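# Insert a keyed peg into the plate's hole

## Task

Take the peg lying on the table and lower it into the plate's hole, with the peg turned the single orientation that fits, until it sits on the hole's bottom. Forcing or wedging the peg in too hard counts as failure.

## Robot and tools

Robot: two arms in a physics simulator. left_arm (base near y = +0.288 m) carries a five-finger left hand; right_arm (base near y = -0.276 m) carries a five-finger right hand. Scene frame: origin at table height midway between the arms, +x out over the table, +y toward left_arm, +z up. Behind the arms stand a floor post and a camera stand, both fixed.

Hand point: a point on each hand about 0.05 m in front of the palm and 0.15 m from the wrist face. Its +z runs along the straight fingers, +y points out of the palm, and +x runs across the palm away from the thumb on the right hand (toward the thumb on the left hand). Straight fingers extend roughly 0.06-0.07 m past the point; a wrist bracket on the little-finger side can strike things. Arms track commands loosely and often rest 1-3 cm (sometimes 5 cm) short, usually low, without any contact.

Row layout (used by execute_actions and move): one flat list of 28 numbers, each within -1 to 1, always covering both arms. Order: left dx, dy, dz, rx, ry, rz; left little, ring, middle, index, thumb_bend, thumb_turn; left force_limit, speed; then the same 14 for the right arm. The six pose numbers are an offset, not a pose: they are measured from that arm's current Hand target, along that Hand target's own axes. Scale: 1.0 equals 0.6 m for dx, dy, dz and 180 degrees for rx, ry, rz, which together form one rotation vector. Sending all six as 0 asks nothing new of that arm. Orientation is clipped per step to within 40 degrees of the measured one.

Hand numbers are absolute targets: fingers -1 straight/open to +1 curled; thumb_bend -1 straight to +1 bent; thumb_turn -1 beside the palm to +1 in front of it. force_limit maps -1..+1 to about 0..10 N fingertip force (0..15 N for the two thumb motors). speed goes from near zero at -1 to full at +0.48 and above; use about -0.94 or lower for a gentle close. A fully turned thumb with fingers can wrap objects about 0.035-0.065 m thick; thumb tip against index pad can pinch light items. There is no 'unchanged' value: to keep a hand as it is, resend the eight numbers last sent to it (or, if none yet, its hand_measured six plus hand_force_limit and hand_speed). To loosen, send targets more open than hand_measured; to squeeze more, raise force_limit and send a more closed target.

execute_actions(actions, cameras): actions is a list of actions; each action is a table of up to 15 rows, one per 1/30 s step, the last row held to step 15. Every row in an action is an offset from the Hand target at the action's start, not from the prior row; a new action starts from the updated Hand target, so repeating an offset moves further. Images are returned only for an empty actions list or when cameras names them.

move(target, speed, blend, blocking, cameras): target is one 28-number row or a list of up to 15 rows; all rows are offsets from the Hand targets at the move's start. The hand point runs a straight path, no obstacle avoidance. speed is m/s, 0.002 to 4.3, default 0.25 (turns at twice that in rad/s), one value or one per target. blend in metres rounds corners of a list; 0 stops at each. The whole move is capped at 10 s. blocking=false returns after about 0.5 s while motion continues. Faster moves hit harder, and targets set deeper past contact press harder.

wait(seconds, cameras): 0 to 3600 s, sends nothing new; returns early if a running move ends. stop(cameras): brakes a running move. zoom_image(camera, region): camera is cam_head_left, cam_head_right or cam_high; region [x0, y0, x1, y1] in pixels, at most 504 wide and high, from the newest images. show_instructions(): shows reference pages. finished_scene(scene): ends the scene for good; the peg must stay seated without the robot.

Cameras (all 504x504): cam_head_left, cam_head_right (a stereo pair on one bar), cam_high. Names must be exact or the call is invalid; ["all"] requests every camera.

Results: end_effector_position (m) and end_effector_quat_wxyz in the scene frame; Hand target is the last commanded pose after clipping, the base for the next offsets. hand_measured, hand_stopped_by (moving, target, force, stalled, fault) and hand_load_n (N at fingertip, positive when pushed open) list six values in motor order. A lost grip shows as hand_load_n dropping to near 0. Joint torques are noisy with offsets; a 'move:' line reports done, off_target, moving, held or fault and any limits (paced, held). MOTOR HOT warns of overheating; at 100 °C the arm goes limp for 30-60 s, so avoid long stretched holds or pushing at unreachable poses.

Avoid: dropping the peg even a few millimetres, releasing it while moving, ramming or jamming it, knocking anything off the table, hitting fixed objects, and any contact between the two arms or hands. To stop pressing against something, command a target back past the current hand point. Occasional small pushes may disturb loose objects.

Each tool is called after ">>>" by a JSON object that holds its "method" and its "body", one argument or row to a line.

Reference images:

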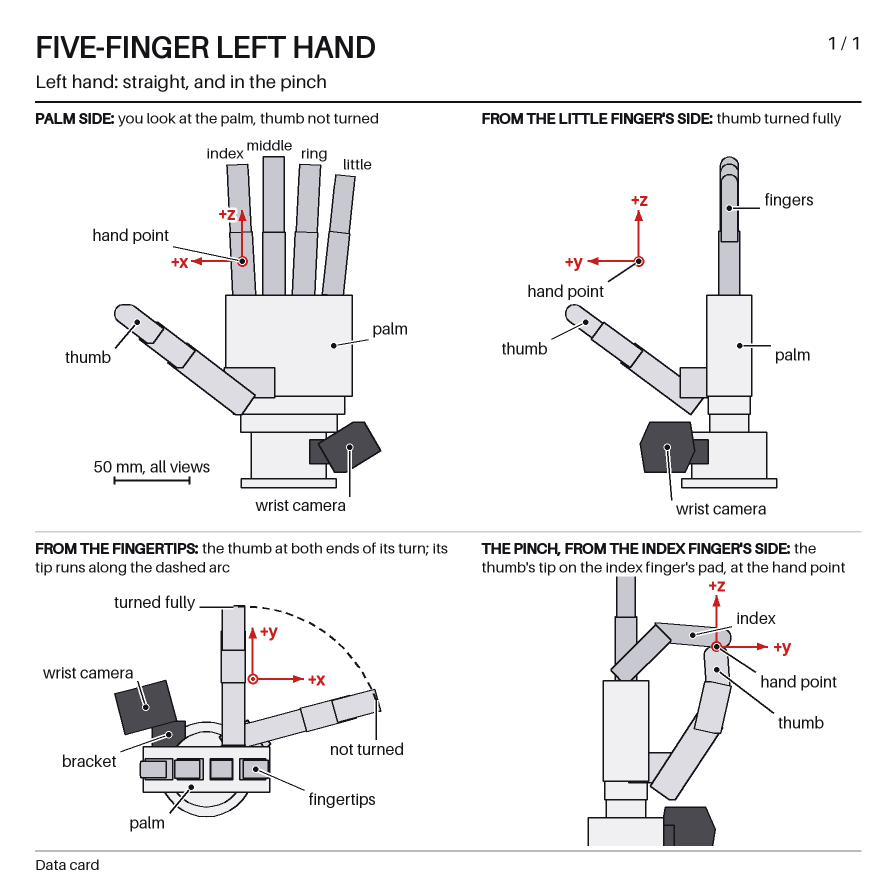

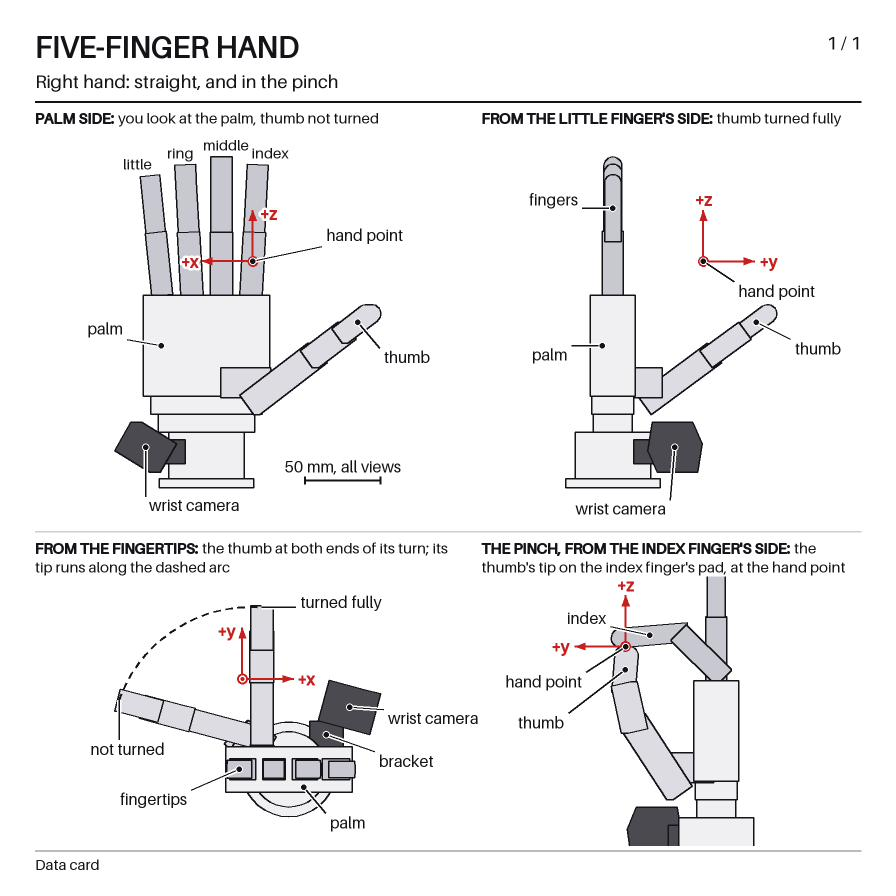

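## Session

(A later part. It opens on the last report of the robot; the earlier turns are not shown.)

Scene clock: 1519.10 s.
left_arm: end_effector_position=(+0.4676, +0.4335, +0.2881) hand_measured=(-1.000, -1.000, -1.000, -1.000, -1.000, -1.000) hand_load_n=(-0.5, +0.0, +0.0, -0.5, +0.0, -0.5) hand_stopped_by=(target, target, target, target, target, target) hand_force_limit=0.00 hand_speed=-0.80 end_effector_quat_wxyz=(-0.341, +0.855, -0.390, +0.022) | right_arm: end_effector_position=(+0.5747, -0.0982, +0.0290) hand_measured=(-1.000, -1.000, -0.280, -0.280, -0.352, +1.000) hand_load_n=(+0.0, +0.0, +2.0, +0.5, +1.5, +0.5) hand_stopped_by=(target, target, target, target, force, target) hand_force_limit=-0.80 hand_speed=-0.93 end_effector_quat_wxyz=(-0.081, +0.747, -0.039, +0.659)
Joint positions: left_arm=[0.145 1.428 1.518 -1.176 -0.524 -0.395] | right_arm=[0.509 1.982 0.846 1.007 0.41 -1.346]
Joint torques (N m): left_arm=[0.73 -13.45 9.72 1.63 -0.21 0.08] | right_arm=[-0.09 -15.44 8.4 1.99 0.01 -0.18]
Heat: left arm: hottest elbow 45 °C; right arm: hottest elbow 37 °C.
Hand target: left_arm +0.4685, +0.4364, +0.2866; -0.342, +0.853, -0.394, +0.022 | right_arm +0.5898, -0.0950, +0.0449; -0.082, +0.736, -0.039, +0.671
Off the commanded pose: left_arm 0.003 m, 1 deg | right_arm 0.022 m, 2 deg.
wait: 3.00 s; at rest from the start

>>> {"method": "move", "body": {
  "target": [0, 0, 0, 0, 0, 0, -1, -1, -1, -1, -1, -1, 0, -0.8, 0, 0, 0, 0, 0, 0, -1, -1, -0.28, 0.0, -0.1, 1, -0.4, -0.93]
}}

>>> {"method": "move", "body": {
  "target": [0, 0, 0, 0, 0, 0, -1, -1, -1, -1, -1, -1, 0, -0.8, 0, 0, 0, 0, 0, 0, -1, -1, -0.1, 0.1, 0.1, 1, -0.2, -0.93],
  "cameras": ["all"]
}}

>>> {"method": "zoom_image", "body": {
  "camera": "cam_high",
  "region": [190, 260, 310, 380]
}}

Scene clock: 1528.37 s.
left_arm: end_effector_position=(+0.4676, +0.4335, +0.2881) hand_measured=(-1.000, -1.000, -1.000, -1.000, -1.000, -1.000) hand_load_n=(+0.0, +0.0, +0.0, +0.0, +0.0, +0.0) hand_stopped_by=(target, target, target, target, target, target) hand_force_limit=0.00 hand_speed=-0.80 end_effector_quat_wxyz=(-0.341, +0.855, -0.390, +0.022) | right_arm: end_effector_position=(+0.5748, -0.0980, +0.0290) hand_measured=(-1.000, -1.000, -0.280, -0.262, -0.352, +1.000) hand_load_n=(+0.0, +0.0, +0.5, +3.5, +3.0, +0.0) hand_stopped_by=(target, target, target, force, force, target) hand_force_limit=-0.40 hand_speed=-0.93 end_effector_quat_wxyz=(-0.081, +0.747, -0.038, +0.659)
Joint positions: left_arm=[0.145 1.428 1.518 -1.176 -0.524 -0.395] | right_arm=[0.509 1.982 0.846 1.007 0.409 -1.346]
Joint torques (N m): left_arm=[0.73 -13.51 9.72 1.62 -0.21 0.07] | right_arm=[-0.09 -15.38 8.38 1.98 0.03 -0.18]
Heat: left arm: hottest elbow 45 °C; right arm: hottest elbow 37 °C.
Hand target: left_arm +0.4685, +0.4364, +0.2866; -0.342, +0.853, -0.394, +0.022 | right_arm +0.5898, -0.0949, +0.0449; -0.082, +0.736, -0.039, +0.671
Off the commanded pose: left_arm 0.003 m, 1 deg | right_arm 0.022 m, 2 deg.
move: done

Scene clock: 1528.87 s.
left_arm: end_effector_position=(+0.4676, +0.4335, +0.2881) hand_measured=(-1.000, -1.000, -1.000, -1.000, -1.000, -1.000) hand_load_n=(+0.0, +0.0, +0.0, +0.0, -0.5, +0.0) hand_stopped_by=(target, target, target, target, target, target) hand_force_limit=0.00 hand_speed=-0.80 end_effector_quat_wxyz=(-0.341, +0.855, -0.390, +0.022) | right_arm: end_effector_position=(+0.5748, -0.0979, +0.0290) hand_measured=(-1.000, -1.000, -0.262, -0.258, -0.348, +1.000) hand_load_n=(+0.0, +0.0, +5.0, +3.5, +6.0, +0.5) hand_stopped_by=(target, target, force, force, force, target) hand_force_limit=-0.20 hand_speed=-0.93 end_effector_quat_wxyz=(-0.081, +0.747, -0.038, +0.659)
Joint positions: left_arm=[0.145 1.428 1.518 -1.176 -0.524 -0.395] | right_arm=[0.509 1.982 0.846 1.007 0.409 -1.346]
Joint torques (N m): left_arm=[0.73 -13.51 9.72 1.65 -0.21 0.08] | right_arm=[-0.15 -15.44 8.39 2 0.04 -0.18]
Heat: left arm: hottest elbow 45 °C; right arm: hottest elbow 37 °C.
Hand target: left_arm +0.4685, +0.4364, +0.2866; -0.342, +0.853, -0.394, +0.022 | right_arm +0.5898, -0.0949, +0.0449; -0.082, +0.736, -0.039, +0.671
Off the commanded pose: left_arm 0.003 m, 1 deg | right_arm 0.022 m, 2 deg.
move: done

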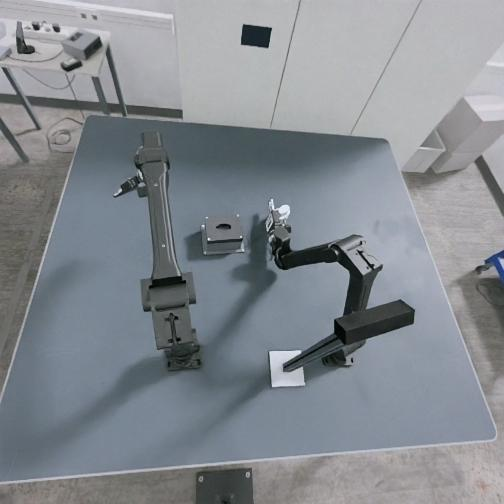

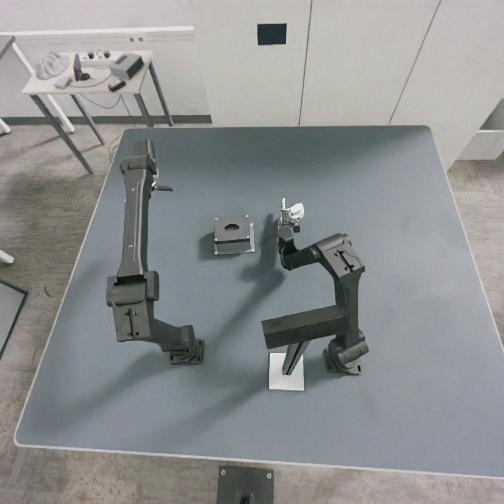

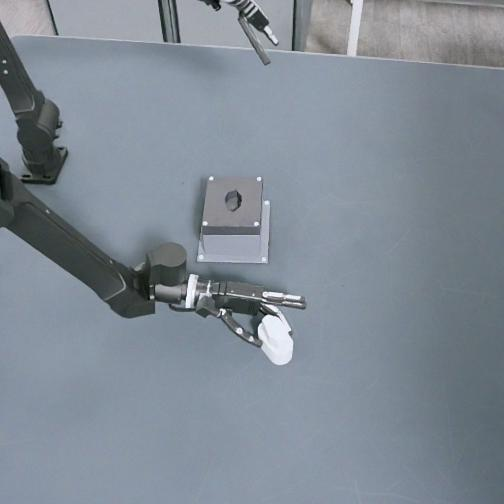

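Scaled by 4.200.

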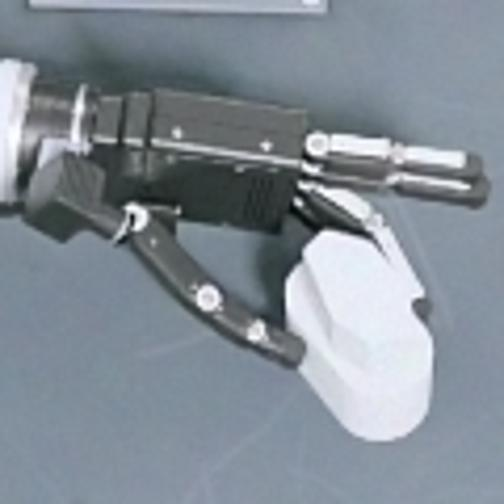

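>>> {"method": "move", "body": {
  "target": [0, 0, 0, 0, 0, 0, -1, -1, -1, -1, -1, -1, 0, -0.8, 0, 0, 0, 0, 0, 0, -1, -1, 0.0, 0.2, 0.2, 1, 0.1, -0.93]
}}

Scene clock: 1535.60 s.
left_arm: end_effector_position=(+0.4676, +0.4335, +0.2881) hand_measured=(-1.000, -1.000, -1.000, -1.000, -1.000, -1.000) hand_load_n=(+0.0, +0.0, +0.0, +0.0, +0.0, +0.0) hand_stopped_by=(target, target, target, target, target, target) hand_force_limit=0.00 hand_speed=-0.80 end_effector_quat_wxyz=(-0.341, +0.855, -0.390, +0.022) | right_arm: end_effector_position=(+0.5748, -0.0979, +0.0290) hand_measured=(-1.000, -1.000, -0.258, -0.246, -0.344, +1.000) hand_load_n=(+0.0, +0.0, +5.5, +5.5, +8.5, +0.5) hand_stopped_by=(target, target, force, force, force, target) hand_force_limit=0.10 hand_speed=-0.93 end_effector_quat_wxyz=(-0.081, +0.747, -0.038, +0.659)
Joint positions: left_arm=[0.145 1.428 1.518 -1.176 -0.524 -0.395] | right_arm=[0.509 1.982 0.846 1.007 0.409 -1.346]
Joint torques (N m): left_arm=[0.73 -13.51 9.73 1.65 -0.21 0.08] | right_arm=[-0.09 -15.44 8.39 1.98 0.05 -0.18]
Heat: left arm: hottest elbow 45 °C; right arm: hottest elbow 37 °C.
Hand target: left_arm +0.4685, +0.4364, +0.2866; -0.342, +0.853, -0.394, +0.022 | right_arm +0.5898, -0.0949, +0.0449; -0.082, +0.736, -0.039, +0.671
Off the commanded pose: left_arm 0.003 m, 1 deg | right_arm 0.022 m, 2 deg.
move: done

>>> {"method": "move", "body": {
  "target": [
    [0, 0, 0, 0, 0, 0, -1, -1, -1, -1, -1, -1, 0, -0.8, 0.1635, -0.0288, -0.0145, 0, 0, 0, -1, -1, 0.0, 0.2, 0.2, 1, 0.1, -0.93],
    [0, 0, 0, 0, 0, 0, -1, -1, -1, -1, -1, -1, 0, -0.8, 0.3477, -0.0418, -0.1157, 0.1231, -0.1007, 0.4299, -1, -1, 0.0, 0.2, 0.2, 1, 0.1, -0.93]
  ],
  "speed": [0.06, 0.12],
  "blend": [0.02, 0],
  "cameras": ["all"]
}}

>>> {"method": "zoom_image", "body": {
  "camera": "cam_high",
  "region": [180, 170, 330, 320]
}}

Scene clock: 1588.83 s.
left_arm: end_effector_position=(+0.4676, +0.4335, +0.2881) hand_measured=(-1.000, -1.000, -1.000, -1.000, -1.000, -1.000) hand_load_n=(+0.0, +0.0, +0.0, +0.0, +0.0, +0.0) hand_stopped_by=(target, target, target, target, target, target) hand_force_limit=0.00 hand_speed=-0.80 end_effector_quat_wxyz=(-0.341, +0.855, -0.390, +0.022) | right_arm: end_effector_position=(+0.5392, -0.1073, +0.2313) hand_measured=(-1.000, -1.000, -0.258, -0.246, -0.344, +1.000) hand_load_n=(+0.0, +0.0, +5.5, +5.0, +8.5, +0.0) hand_stopped_by=(target, target, force, force, force, target) hand_force_limit=0.10 hand_speed=-0.93 end_effector_quat_wxyz=(+0.596, -0.630, +0.366, -0.338)
Joint positions: left_arm=[0.145 1.428 1.518 -1.176 -0.524 -0.395] | right_arm=[0.133 1.414 0.847 0.5 -0.42 -0.017]
Joint torques (N m): left_arm=[0.73 -13.51 9.72 1.62 -0.21 0.08] | right_arm=[-0.15 -13.63 9.57 3.59 -0.08 0.08]
Heat: left arm: hottest elbow 45 °C; right arm: hottest elbow 38 °C.
Hand target: left_arm +0.4685, +0.4364, +0.2866; -0.342, +0.853, -0.394, +0.022 | right_arm +0.5397, -0.1099, +0.2599; +0.612, -0.612, +0.354, -0.354
Off the commanded pose: left_arm 0.003 m, 1 deg | right_arm 0.029 m, 4 deg.
move: off_target (right_arm)

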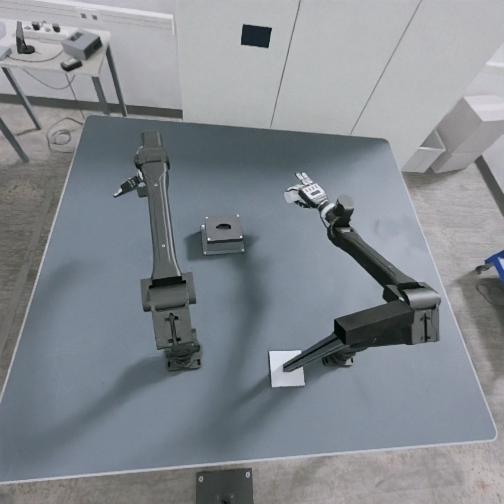

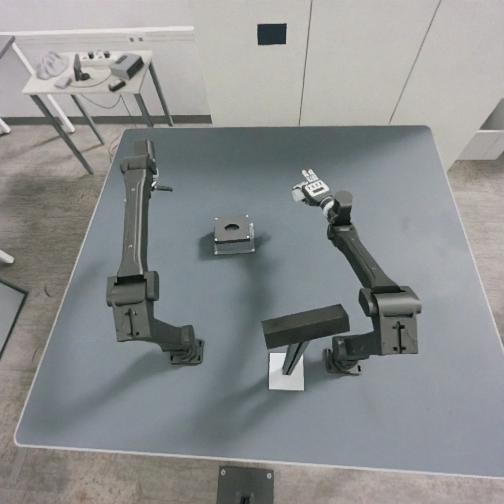

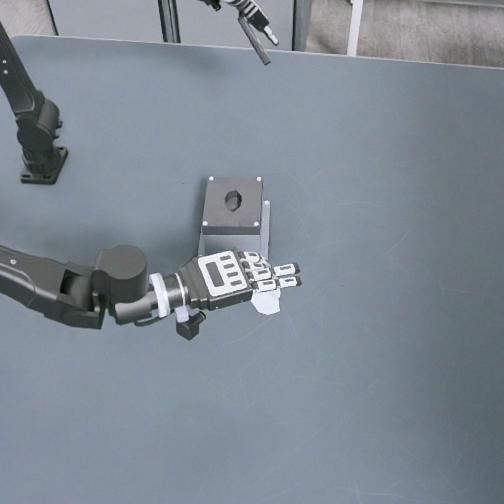

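Scaled by 3.360.

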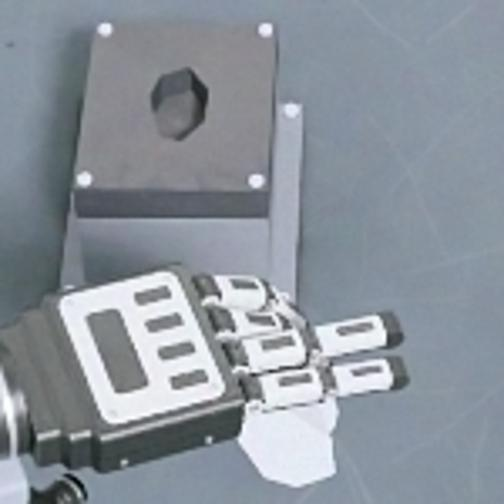

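>>> {"method": "move", "body": {
  "target": [0, 0, 0, 0, 0, 0, -1, -1, -1, -1, -1, -1, 0, -0.8, -0.1383, -0.0167, 0.0605, -0.1260, -0.1461, 0.5480, -1, -1, 0.0, 0.2, 0.2, 1, 0.1, -0.93],
  "speed": 0.15,
  "cameras": ["all"]
}}

>>> {"method": "zoom_image", "body": {
  "camera": "cam_high",
  "region": [160, 140, 330, 310]
}}

>>> {"method": "zoom_image", "body": {
  "camera": "cam_head_right",
  "region": [230, 160, 330, 260]
}}

>>> {"method": "zoom_image", "body": {
  "camera": "cam_head_left",
  "region": [220, 160, 320, 260]
}}

Scene clock: 1619.27 s.
left_arm: end_effector_position=(+0.4676, +0.4335, +0.2881) hand_measured=(-1.000, -1.000, -1.000, -1.000, -1.000, -1.000) hand_load_n=(+0.0, +0.0, +0.0, +0.0, +0.0, +0.0) hand_stopped_by=(target, target, target, target, target, target) hand_force_limit=0.00 hand_speed=-0.80 end_effector_quat_wxyz=(-0.341, +0.855, -0.390, +0.022) | right_arm: end_effector_position=(+0.5186, -0.0251, +0.2434) hand_measured=(-1.000, -1.000, -0.258, -0.246, -0.344, +1.000) hand_load_n=(+0.0, +0.0, +6.5, +5.0, +8.0, +0.0) hand_stopped_by=(target, target, force, force, force, target) hand_force_limit=0.10 hand_speed=-0.93 end_effector_quat_wxyz=(+0.584, -0.279, +0.634, +0.422)
Joint positions: left_arm=[0.145 1.428 1.518 -1.176 -0.524 -0.395] | right_arm=[0.143 1.819 0.955 0.93 -0.922 1.835]
Joint torques (N m): left_arm=[0.73 -13.51 9.7 1.63 -0.21 0.08] | right_arm=[0.5 -15.09 11.69 2.93 0.2 0.25]
Heat: left arm: hottest elbow 45 °C; right arm: hottest elbow 39 °C.
Hand target: left_arm +0.4685, +0.4364, +0.2866; -0.342, +0.853, -0.394, +0.022 | right_arm +0.5298, -0.0200, +0.2700; +0.604, -0.286, +0.612, +0.423
Off the commanded pose: left_arm 0.003 m, 1 deg | right_arm 0.029 m, 4 deg.
move: off_target (right_arm)

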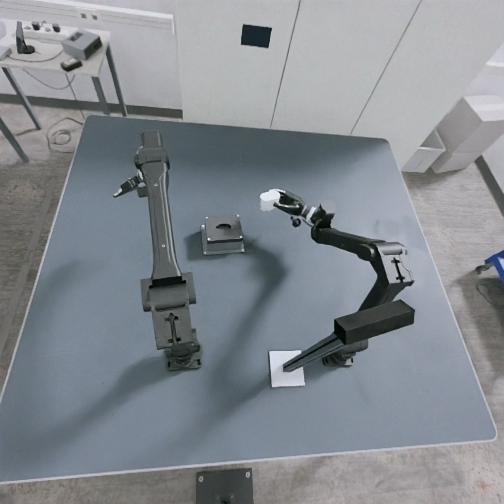

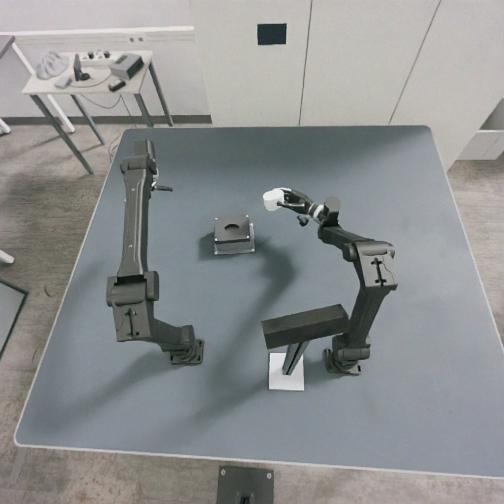

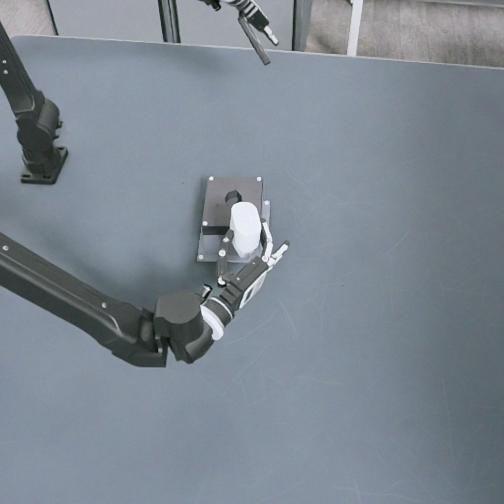

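Scaled by 2.965.

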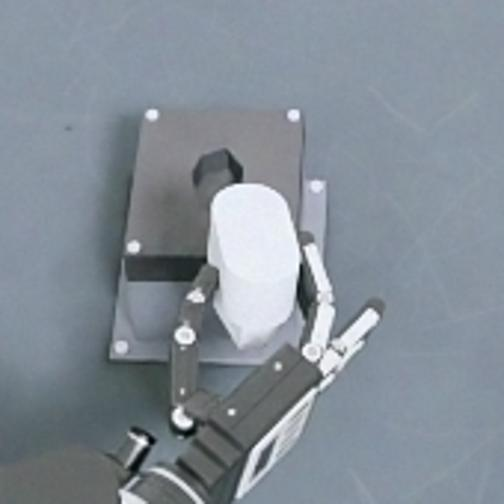

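Scaled by 5.040.

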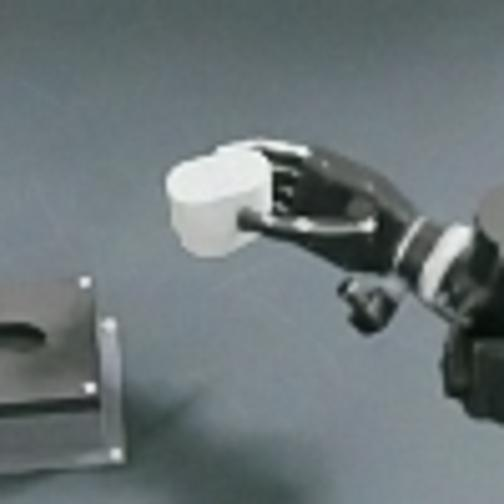

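Scaled by 5.040.

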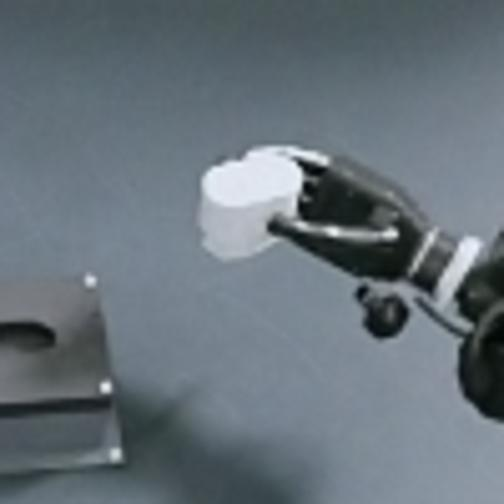

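>>> {"method": "move", "body": {
  "target": [0, 0, 0, 0, 0, 0, -1, -1, -1, -1, -1, -1, 0, -0.8, 0.1352, 0.1418, 0.1877, 0.0402, -0.0268, -0.0039, -1, -1, 0.0, 0.2, 0.2, 1, 0.1, -0.93],
  "speed": 0.1,
  "cameras": ["all"]
}}

>>> {"method": "zoom_image", "body": {
  "camera": "cam_high",
  "region": [180, 100, 310, 230]
}}

>>> {"method": "zoom_image", "body": {
  "camera": "cam_head_right",
  "region": [200, 160, 300, 260]
}}

>>> {"method": "zoom_image", "body": {
  "camera": "cam_head_left",
  "region": [190, 160, 290, 260]
}}

Scene clock: 1699.50 s.
left_arm: end_effector_position=(+0.4676, +0.4335, +0.2881) hand_measured=(-1.000, -1.000, -1.000, -1.000, -1.000, -1.000) hand_load_n=(+0.0, +0.0, +0.0, +0.0, +0.0, +0.0) hand_stopped_by=(target, target, target, target, target, target) hand_force_limit=0.00 hand_speed=-0.80 end_effector_quat_wxyz=(-0.341, +0.855, -0.390, +0.022) | right_arm: end_effector_position=(+0.5004, +0.1252, +0.1924) hand_measured=(-1.000, -1.000, -0.258, -0.246, -0.344, +1.000) hand_load_n=(+0.0, +0.0, +6.5, +5.0, +8.0, +0.0) hand_stopped_by=(target, target, force, force, force, target) hand_force_limit=0.10 hand_speed=-0.93 end_effector_quat_wxyz=(+0.627, -0.228, +0.635, +0.390)
Joint positions: left_arm=[0.145 1.428 1.518 -1.176 -0.524 -0.395] | right_arm=[0.475 1.973 0.955 1.118 -0.45 1.825]
Joint torques (N m): left_arm=[0.73 -13.51 9.72 1.62 -0.21 0.07] | right_arm=[0.85 -16.26 8.87 3.45 0.2 -0.01]
Heat: left arm: hottest elbow 45 °C; right arm: hottest elbow 40 °C.
Hand target: left_arm +0.4685, +0.4364, +0.2866; -0.342, +0.853, -0.394, +0.022 | right_arm +0.5037, +0.1311, +0.2149; +0.649, -0.233, +0.610, +0.392
Off the commanded pose: left_arm 0.003 m, 1 deg | right_arm 0.023 m, 4 deg.
move: off_target (right_arm)

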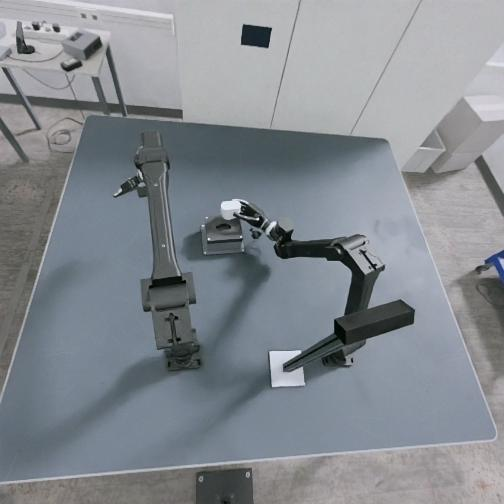

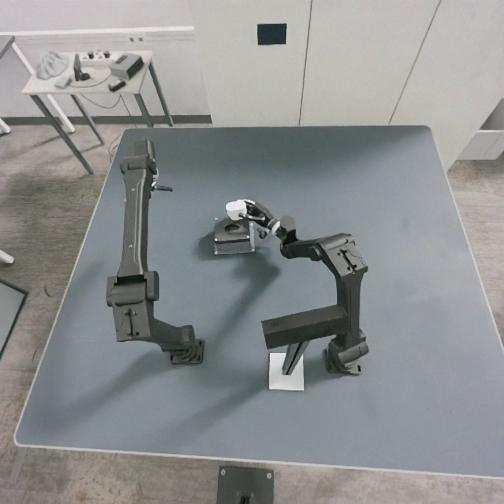

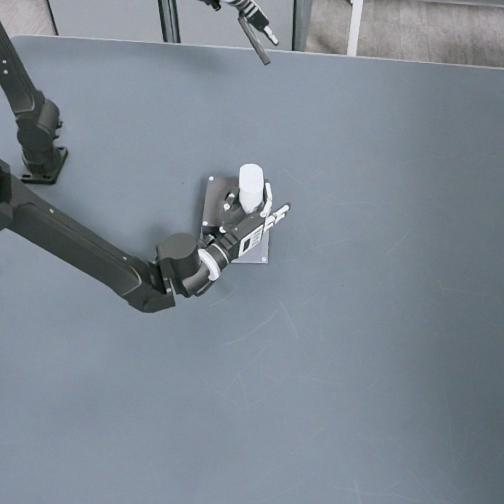

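Scaled by 3.877.

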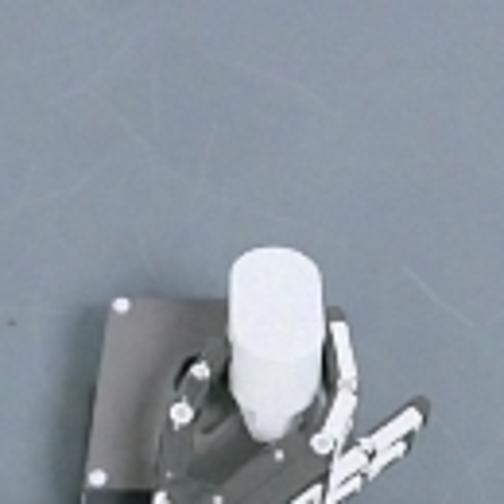

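Scaled by 5.040.

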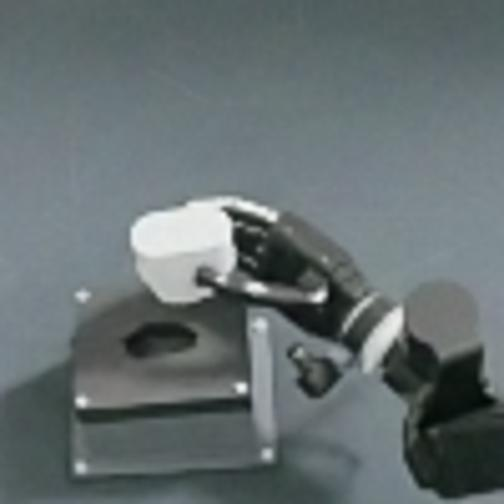

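Scaled by 5.040.

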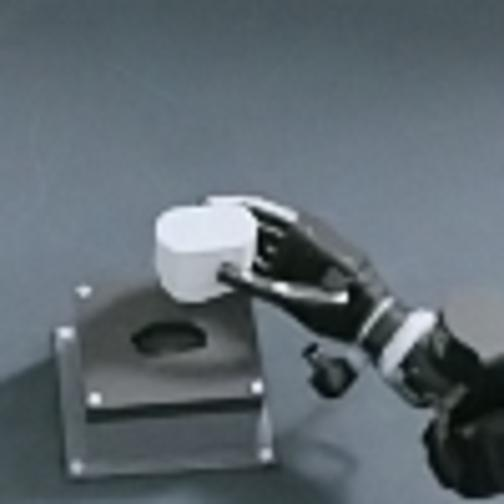

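>>> {"method": "execute_actions", "body": {
  "actions": []
}}

Scene clock: 1750.30 s.
left_arm: end_effector_position=(+0.4676, +0.4335, +0.2881) hand_measured=(-1.000, -1.000, -1.000, -1.000, -1.000, -1.000) hand_load_n=(+0.0, +0.0, +0.0, +0.0, +0.0, +0.0) hand_stopped_by=(target, target, target, target, target, target) hand_force_limit=0.00 hand_speed=-0.80 end_effector_quat_wxyz=(-0.341, +0.855, -0.390, +0.022) | right_arm: end_effector_position=(+0.5004, +0.1252, +0.1924) hand_measured=(-1.000, -1.000, -0.258, -0.246, -0.344, +1.000) hand_load_n=(+0.0, +0.0, +6.0, +5.0, +8.0, -0.5) hand_stopped_by=(target, target, force, force, force, target) hand_force_limit=0.10 hand_speed=-0.93 end_effector_quat_wxyz=(+0.627, -0.228, +0.635, +0.390)
Joint positions: left_arm=[0.145 1.428 1.518 -1.176 -0.524 -0.395] | right_arm=[0.475 1.973 0.955 1.118 -0.45 1.825]
Joint velocities: within noise
Joint torques (N m): left_arm=[0.79 -13.51 9.72 1.63 -0.21 0.08] | right_arm=[0.97 -16.26 8.85 3.41 0.18 -0.01]
Heat: left arm: hottest elbow 45 °C; right arm: hottest elbow 39 °C.
Hand target: left_arm +0.4685, +0.4364, +0.2866; -0.342, +0.853, -0.394, +0.022 | right_arm +0.5038, +0.1311, +0.2149; +0.649, -0.233, +0.610, +0.392
Off the commanded pose: left_arm 0.003 m, 1 deg | right_arm 0.023 m, 4 deg.

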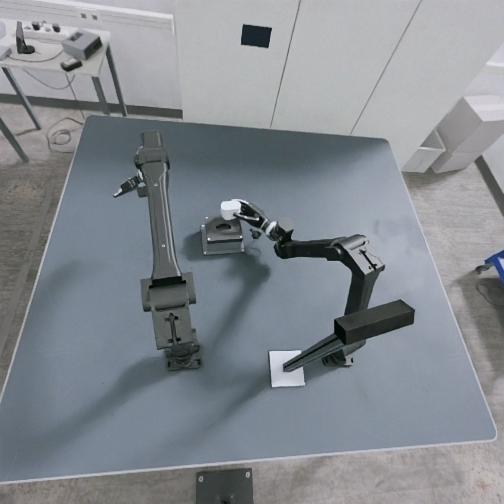

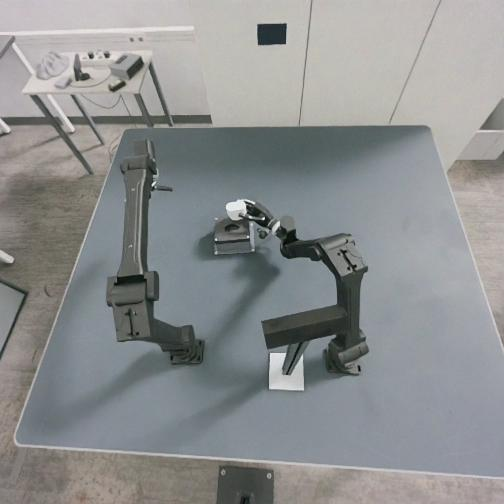

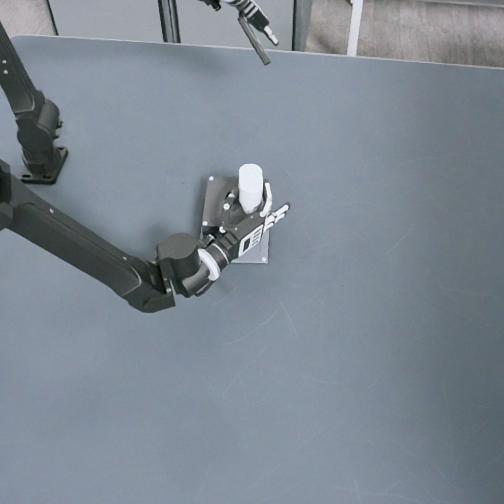

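>>> {"method": "zoom_image", "body": {
  "camera": "cam_high",
  "region": [180, 140, 310, 270]
}}

>>> {"method": "zoom_image", "body": {
  "camera": "cam_head_right",
  "region": [200, 180, 300, 280]
}}

Scaled by 3.877.

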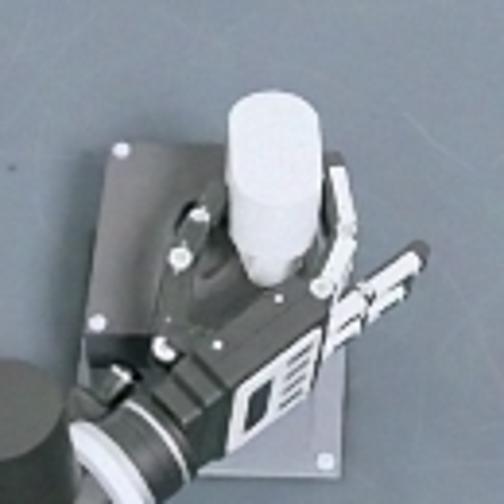

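Scaled by 5.040.

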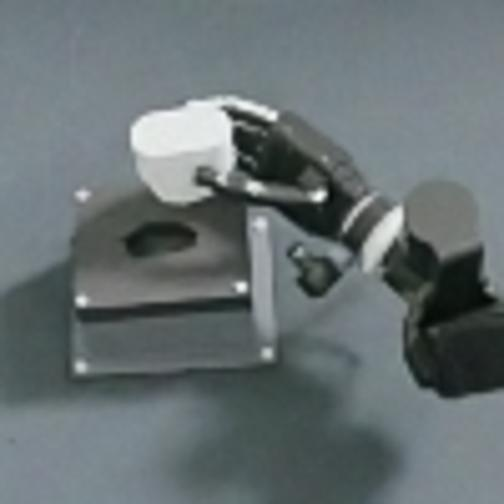

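>>> {"method": "move", "body": {
  "target": [
    [0,0,0,0,0,0,-1,-1,-1,-1,-1,-1,0,-0.8,0.0484,-0.0012,-0.0175,0,0,0,-1,-1,0,0.2,0.2,1,0.1,-0.93]
  ],
  "speed": 0.04,
  "cameras": ["cam_high","cam_head_right"]
}}

Scene clock: 1793.93 s.
left_arm: end_effector_position=(+0.4676, +0.4335, +0.2881) hand_measured=(-1.000, -1.000, -1.000, -1.000, -1.000, -1.000) hand_load_n=(+0.0, +0.0, +0.0, +0.0, -0.5, +0.0) hand_stopped_by=(target, target, target, target, target, target) hand_force_limit=0.00 hand_speed=-0.80 end_effector_quat_wxyz=(-0.341, +0.855, -0.390, +0.022) | right_arm: end_effector_position=(+0.4986, +0.1240, +0.1714) hand_measured=(-1.000, -1.000, -0.258, -0.246, -0.344, +1.000) hand_load_n=(+0.0, +0.0, +6.5, +5.0, +8.0, +0.0) hand_stopped_by=(target, target, force, force, force, target) hand_force_limit=0.10 hand_speed=-0.93 end_effector_quat_wxyz=(+0.634, -0.229, +0.628, +0.389)
Joint positions: left_arm=[0.145 1.428 1.518 -1.176 -0.524 -0.395] | right_arm=[0.475 2.034 0.955 1.199 -0.448 1.824]
Joint torques (N m): left_arm=[0.73 -13.45 9.73 1.62 -0.21 0.08] | right_arm=[1.26 -16.38 6.71 3.45 0.21 0.01]
Heat: left arm: hottest elbow 46 °C; right arm: hottest elbow 38 °C.
Hand target: left_arm +0.4685, +0.4364, +0.2866; -0.342, +0.853, -0.394, +0.022 | right_arm +0.4965, +0.1289, +0.1849; +0.649, -0.233, +0.610, +0.392
Off the commanded pose: left_arm 0.003 m, 1 deg | right_arm 0.015 m, 3 deg.
move: off_target (right_arm)
Images, in order (width x height): cam_head_right 504x504, cam_high 504x504.

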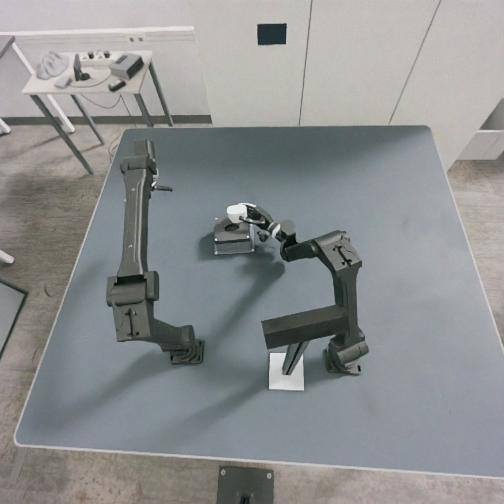

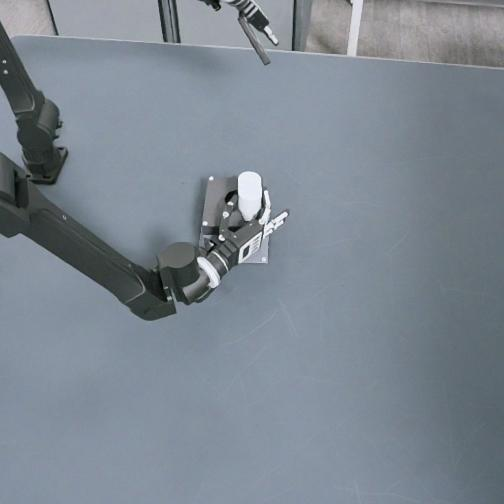

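>>> {"method": "zoom_image", "body": {
  "camera": "cam_high",
  "region": [190, 150, 300, 270]
}}

Scaled by 4.200.

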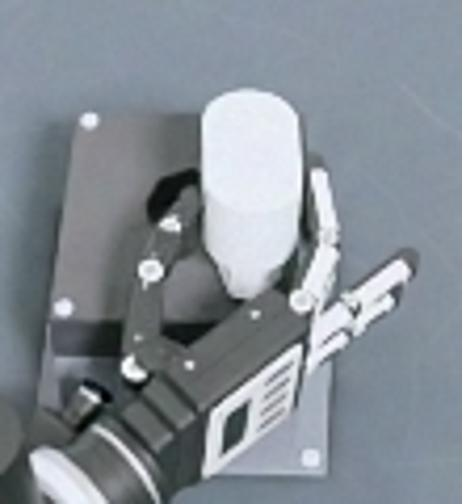

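>>> {"method": "move", "body": {
  "target": [
    [0,0,0,0,0,0,-1,-1,-1,-1,-1,-1,0,-0.8,0.0062,0.0115,0.0045,0,0,0,-1,-1,0,0.2,0.2,1,0.1,-0.93]
  ],
  "speed": 0.03,
  "cameras": ["cam_high","cam_head_right"]
}}

>>> {"method": "zoom_image", "body": {
  "camera": "cam_high",
  "region": [190, 150, 300, 270]
}}

>>> {"method": "zoom_image", "body": {
  "camera": "cam_head_right",
  "region": [200, 190, 290, 280]
}}

Scene clock: 1824.57 s.
left_arm: end_effector_position=(+0.4676, +0.4335, +0.2881) hand_measured=(-1.000, -1.000, -1.000, -1.000, -1.000, -1.000) hand_load_n=(+0.0, +0.0, +0.0, -0.5, +0.0, +0.0) hand_stopped_by=(target, target, target, target, target, target) hand_force_limit=0.00 hand_speed=-0.80 end_effector_quat_wxyz=(-0.341, +0.855, -0.390, +0.022) | right_arm: end_effector_position=(+0.4986, +0.1266, +0.1712) hand_measured=(-1.000, -1.000, -0.258, -0.246, -0.344, +1.000) hand_load_n=(+0.0, +0.0, +6.5, +5.0, +8.0, -0.5) hand_stopped_by=(target, target, force, force, force, target) hand_force_limit=0.10 hand_speed=-0.93 end_effector_quat_wxyz=(+0.638, -0.226, +0.627, +0.385)
Joint positions: left_arm=[0.145 1.428 1.518 -1.176 -0.524 -0.395] | right_arm=[0.482 2.037 0.955 1.204 -0.429 1.819]
Joint torques (N m): left_arm=[0.79 -13.51 9.72 1.63 -0.21 0.08] | right_arm=[2.08 -16.21 6.58 3.52 0.1 -0.01]
Heat: left arm: hottest elbow 46 °C; right arm: hottest elbow 37 °C.
Hand target: left_arm +0.4685, +0.4364, +0.2866; -0.342, +0.853, -0.394, +0.022 | right_arm +0.4925, +0.1359, +0.1828; +0.649, -0.233, +0.610, +0.392
Off the commanded pose: left_arm 0.003 m, 1 deg | right_arm 0.016 m, 3 deg.
move: off_target (right_arm)
Images, in order (width x height): cam_head_right 504x504, cam_high 504x504.

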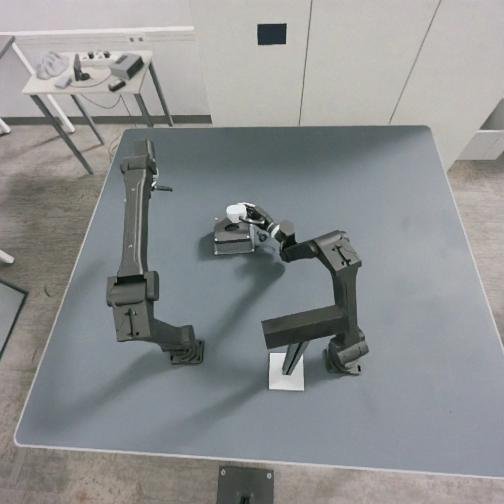

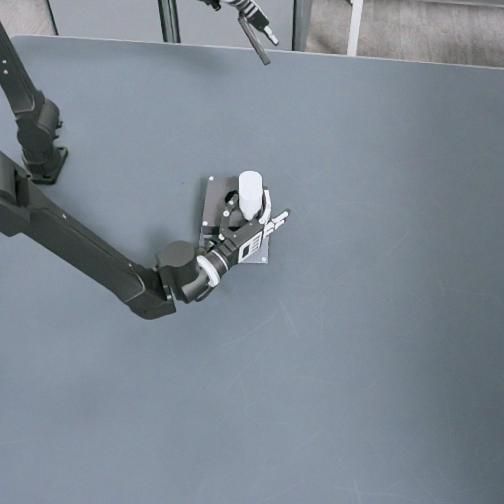

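Scaled by 4.200.

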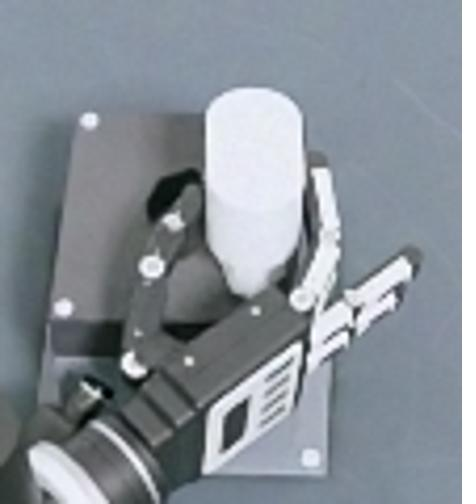

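Scaled by 5.600.

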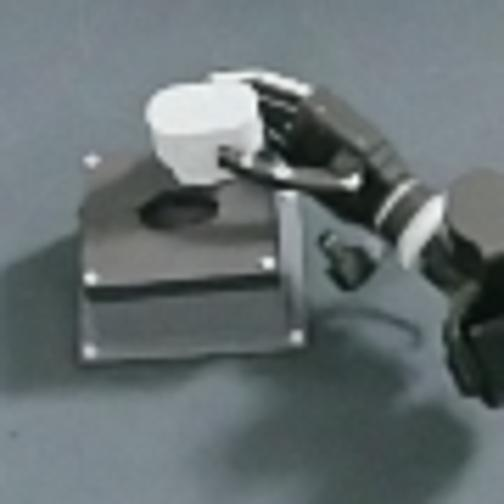

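>>> {"method": "move", "body": {
  "target": [
    [0,0,0,0,0,0,-1,-1,-1,-1,-1,-1,0,-0.8,0.002,0.0161,-0.0063,0,0,0,-1,-1,0,0.2,0.2,1,0.1,-0.93]
  ],
  "speed": 0.03,
  "cameras": ["cam_high"]
}}

>>> {"method": "zoom_image", "body": {
  "camera": "cam_high",
  "region": [190, 150, 300, 270]
}}

Scene clock: 1839.03 s.
left_arm: end_effector_position=(+0.4676, +0.4335, +0.2881) hand_measured=(-1.000, -1.000, -1.000, -1.000, -1.000, -1.000) hand_load_n=(+0.0, +0.0, +0.0, +0.0, +0.0, +0.0) hand_stopped_by=(target, target, target, target, target, target) hand_force_limit=0.00 hand_speed=-0.80 end_effector_quat_wxyz=(-0.341, +0.855, -0.390, +0.022) | right_arm: end_effector_position=(+0.4974, +0.1275, +0.1712) hand_measured=(-1.000, -1.000, -0.258, -0.246, -0.344, +1.000) hand_load_n=(+0.0, +0.0, +6.5, +5.0, +8.0, -0.5) hand_stopped_by=(target, target, force, force, force, target) hand_force_limit=0.10 hand_speed=-0.93 end_effector_quat_wxyz=(+0.644, -0.223, +0.626, +0.379)
Joint positions: left_arm=[0.145 1.428 1.518 -1.176 -0.524 -0.395] | right_arm=[0.489 2.037 0.949 1.215 -0.409 1.812]
Joint torques (N m): left_arm=[0.73 -13.45 9.72 1.63 -0.21 0.08] | right_arm=[2.9 -16.85 5.24 3.36 -0.11 0.05]
Heat: left arm: hottest elbow 46 °C; right arm: hottest elbow 37 °C.
Hand target: left_arm +0.4685, +0.4364, +0.2866; -0.342, +0.853, -0.394, +0.022 | right_arm +0.4827, +0.1388, +0.1830; +0.649, -0.233, +0.610, +0.392
Off the commanded pose: left_arm 0.003 m, 1 deg | right_arm 0.022 m, 3 deg.
move: off_target (right_arm)

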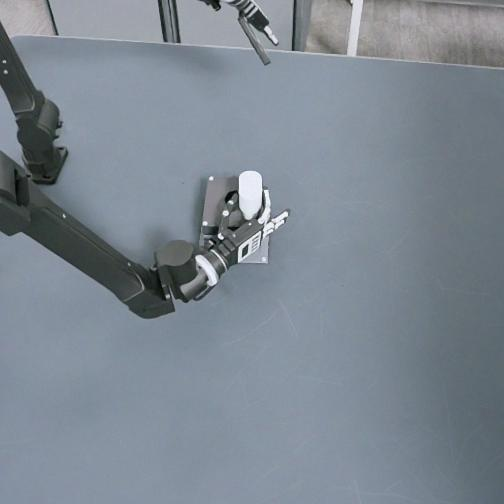

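Scaled by 4.200.

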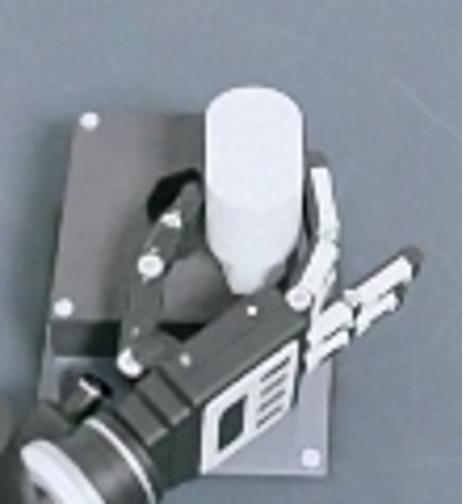

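>>> {"method": "move", "body": {
  "target": [
    [0,0,0,0,0,0,-1,-1,-1,-1,-1,-1,0,-0.8,-0.0446,0.0044,0.0056,0,0,0,-1,-1,0,0.2,0.2,1,0.1,-0.93],
    [0,0,0,0,0,0,-1,-1,-1,-1,-1,-1,0,-0.8,-0.0014,-0.0084,0.0007,0,0,0,-1,-1,0,0.2,0.2,1,0.1,-0.93]
  ],
  "speed": 0.04,
  "cameras": ["cam_high"]
}}

>>> {"method": "zoom_image", "body": {
  "camera": "cam_high",
  "region": [190, 150, 300, 270]
}}

Scene clock: 1855.20 s.
left_arm: end_effector_position=(+0.4676, +0.4335, +0.2881) hand_measured=(-1.000, -1.000, -1.000, -1.000, -1.000, -1.000) hand_load_n=(+0.0, +0.0, +0.0, +0.0, +0.0, +0.0) hand_stopped_by=(target, target, target, target, target, target) hand_force_limit=0.00 hand_speed=-0.80 end_effector_quat_wxyz=(-0.341, +0.855, -0.390, +0.022) | right_arm: end_effector_position=(+0.4949, +0.1267, +0.1766) hand_measured=(-1.000, -1.000, -0.258, -0.246, -0.344, +1.000) hand_load_n=(+0.0, +0.0, +6.5, +4.5, +8.0, -0.5) hand_stopped_by=(target, target, force, force, force, target) hand_force_limit=0.10 hand_speed=-0.93 end_effector_quat_wxyz=(+0.646, -0.224, +0.623, +0.379)
Joint positions: left_arm=[0.145 1.428 1.518 -1.176 -0.524 -0.395] | right_arm=[0.489 2.024 0.942 1.217 -0.41 1.81]
Joint torques (N m): left_arm=[0.73 -13.45 9.72 1.62 -0.21 0.07] | right_arm=[1.9 -15.68 6.34 3.19 -0.43 0.1]
Heat: left arm: hottest elbow 46 °C; right arm: hottest shoulder 36 °C.
Hand target: left_arm +0.4685, +0.4364, +0.2866; -0.342, +0.853, -0.394, +0.022 | right_arm +0.4868, +0.1362, +0.1828; +0.649, -0.233, +0.610, +0.392
Off the commanded pose: left_arm 0.003 m, 1 deg | right_arm 0.014 m, 2 deg.
move: off_target (right_arm)

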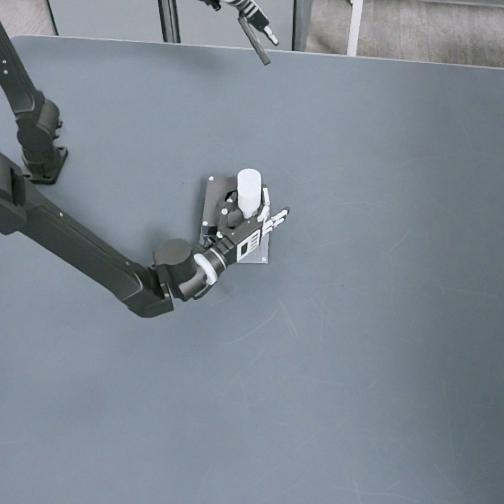

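Scaled by 4.200.

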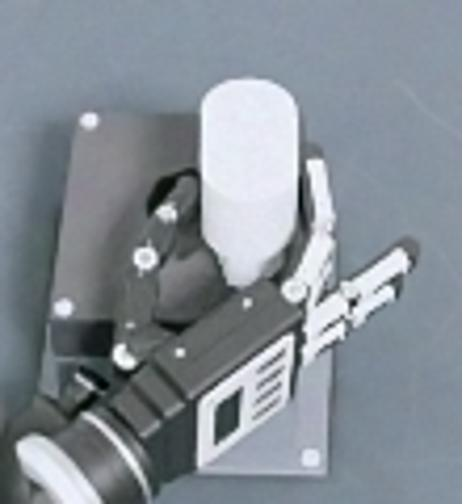

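>>> {"method": "move", "body": {
  "target": [
    [0,0,0,0,0,0,-1,-1,-1,-1,-1,-1,0,-0.8,0.01624,-0.0029,-0.00245,0,0,0,-1,-1,0,0.2,0.2,1,0.1,-0.93]
  ],
  "speed": 0.03
}}

Scene clock: 1865.90 s.
left_arm: end_effector_position=(+0.4676, +0.4335, +0.2881) hand_measured=(-1.000, -1.000, -1.000, -1.000, -1.000, -1.000) hand_load_n=(+0.0, +0.0, +0.0, +0.0, +0.0, +0.0) hand_stopped_by=(target, target, target, target, target, target) hand_force_limit=0.00 hand_speed=-0.80 end_effector_quat_wxyz=(-0.341, +0.855, -0.390, +0.022) | right_arm: end_effector_position=(+0.4940, +0.1262, +0.1698) hand_measured=(-1.000, -1.000, -0.258, -0.246, -0.344, +1.000) hand_load_n=(+0.0, +0.0, +6.5, +5.0, +8.0, -0.5) hand_stopped_by=(target, target, force, force, force, target) hand_force_limit=0.10 hand_speed=-0.93 end_effector_quat_wxyz=(+0.648, -0.224, +0.621, +0.380)
Joint positions: left_arm=[0.145 1.428 1.518 -1.176 -0.524 -0.395] | right_arm=[0.489 2.045 0.942 1.243 -0.41 1.81]
Joint torques (N m): left_arm=[0.67 -13.45 9.73 1.63 -0.21 0.08] | right_arm=[1.85 -15.38 6.38 3.04 -0.42 0.1]
Heat: left arm: hottest elbow 46 °C; right arm: hottest shoulder 36 °C.
Hand target: left_arm +0.4685, +0.4364, +0.2866; -0.342, +0.853, -0.394, +0.022 | right_arm +0.4868, +0.1362, +0.1729; +0.649, -0.233, +0.610, +0.392
Off the commanded pose: left_arm 0.003 m, 1 deg | right_arm 0.013 m, 2 deg.
move: off_target (right_arm)

>>> {"method": "move", "body": {
  "target": [
    [0,0,0,0,0,0,-1,-1,-1,-1,-1,-1,0,-0.8,0.0117,-0.0021,-0.0018,0,0,0,-1,-1,0,0.2,0.2,1,0.1,-0.93]
  ],
  "speed": 0.03
}}

Scene clock: 1875.83 s.
left_arm: end_effector_position=(+0.4676, +0.4335, +0.2881) hand_measured=(-1.000, -1.000, -1.000, -1.000, -1.000, -1.000) hand_load_n=(+0.0, +0.0, -0.5, -0.5, +0.0, +0.0) hand_stopped_by=(target, target, target, target, target, target) hand_force_limit=0.00 hand_speed=-0.80 end_effector_quat_wxyz=(-0.341, +0.855, -0.390, +0.022) | right_arm: end_effector_position=(+0.4927, +0.1256, +0.1685) hand_measured=(-1.000, -1.000, -0.258, -0.246, -0.344, +1.000) hand_load_n=(+0.0, +0.0, +6.0, +4.5, +8.0, -0.5) hand_stopped_by=(target, target, force, force, force, target) hand_force_limit=0.10 hand_speed=-0.93 end_effector_quat_wxyz=(+0.652, -0.225, +0.616, +0.380)
Joint positions: left_arm=[0.145 1.428 1.518 -1.176 -0.524 -0.395] | right_arm=[0.489 2.055 0.942 1.266 -0.41 1.81]
Joint torques (N m): left_arm=[0.73 -13.51 9.72 1.62 -0.21 0.08] | right_arm=[1.9 -14.74 6.49 2.74 -0.41 0.1]
Heat: left arm: hottest elbow 46 °C; right arm: hottest shoulder 36 °C.
Hand target: left_arm +0.4685, +0.4364, +0.2866; -0.342, +0.853, -0.394, +0.022 | right_arm +0.4868, +0.1362, +0.1656; +0.649, -0.233, +0.610, +0.392
Off the commanded pose: left_arm 0.003 m, 1 deg | right_arm 0.012 m, 2 deg.
move: off_target (right_arm)


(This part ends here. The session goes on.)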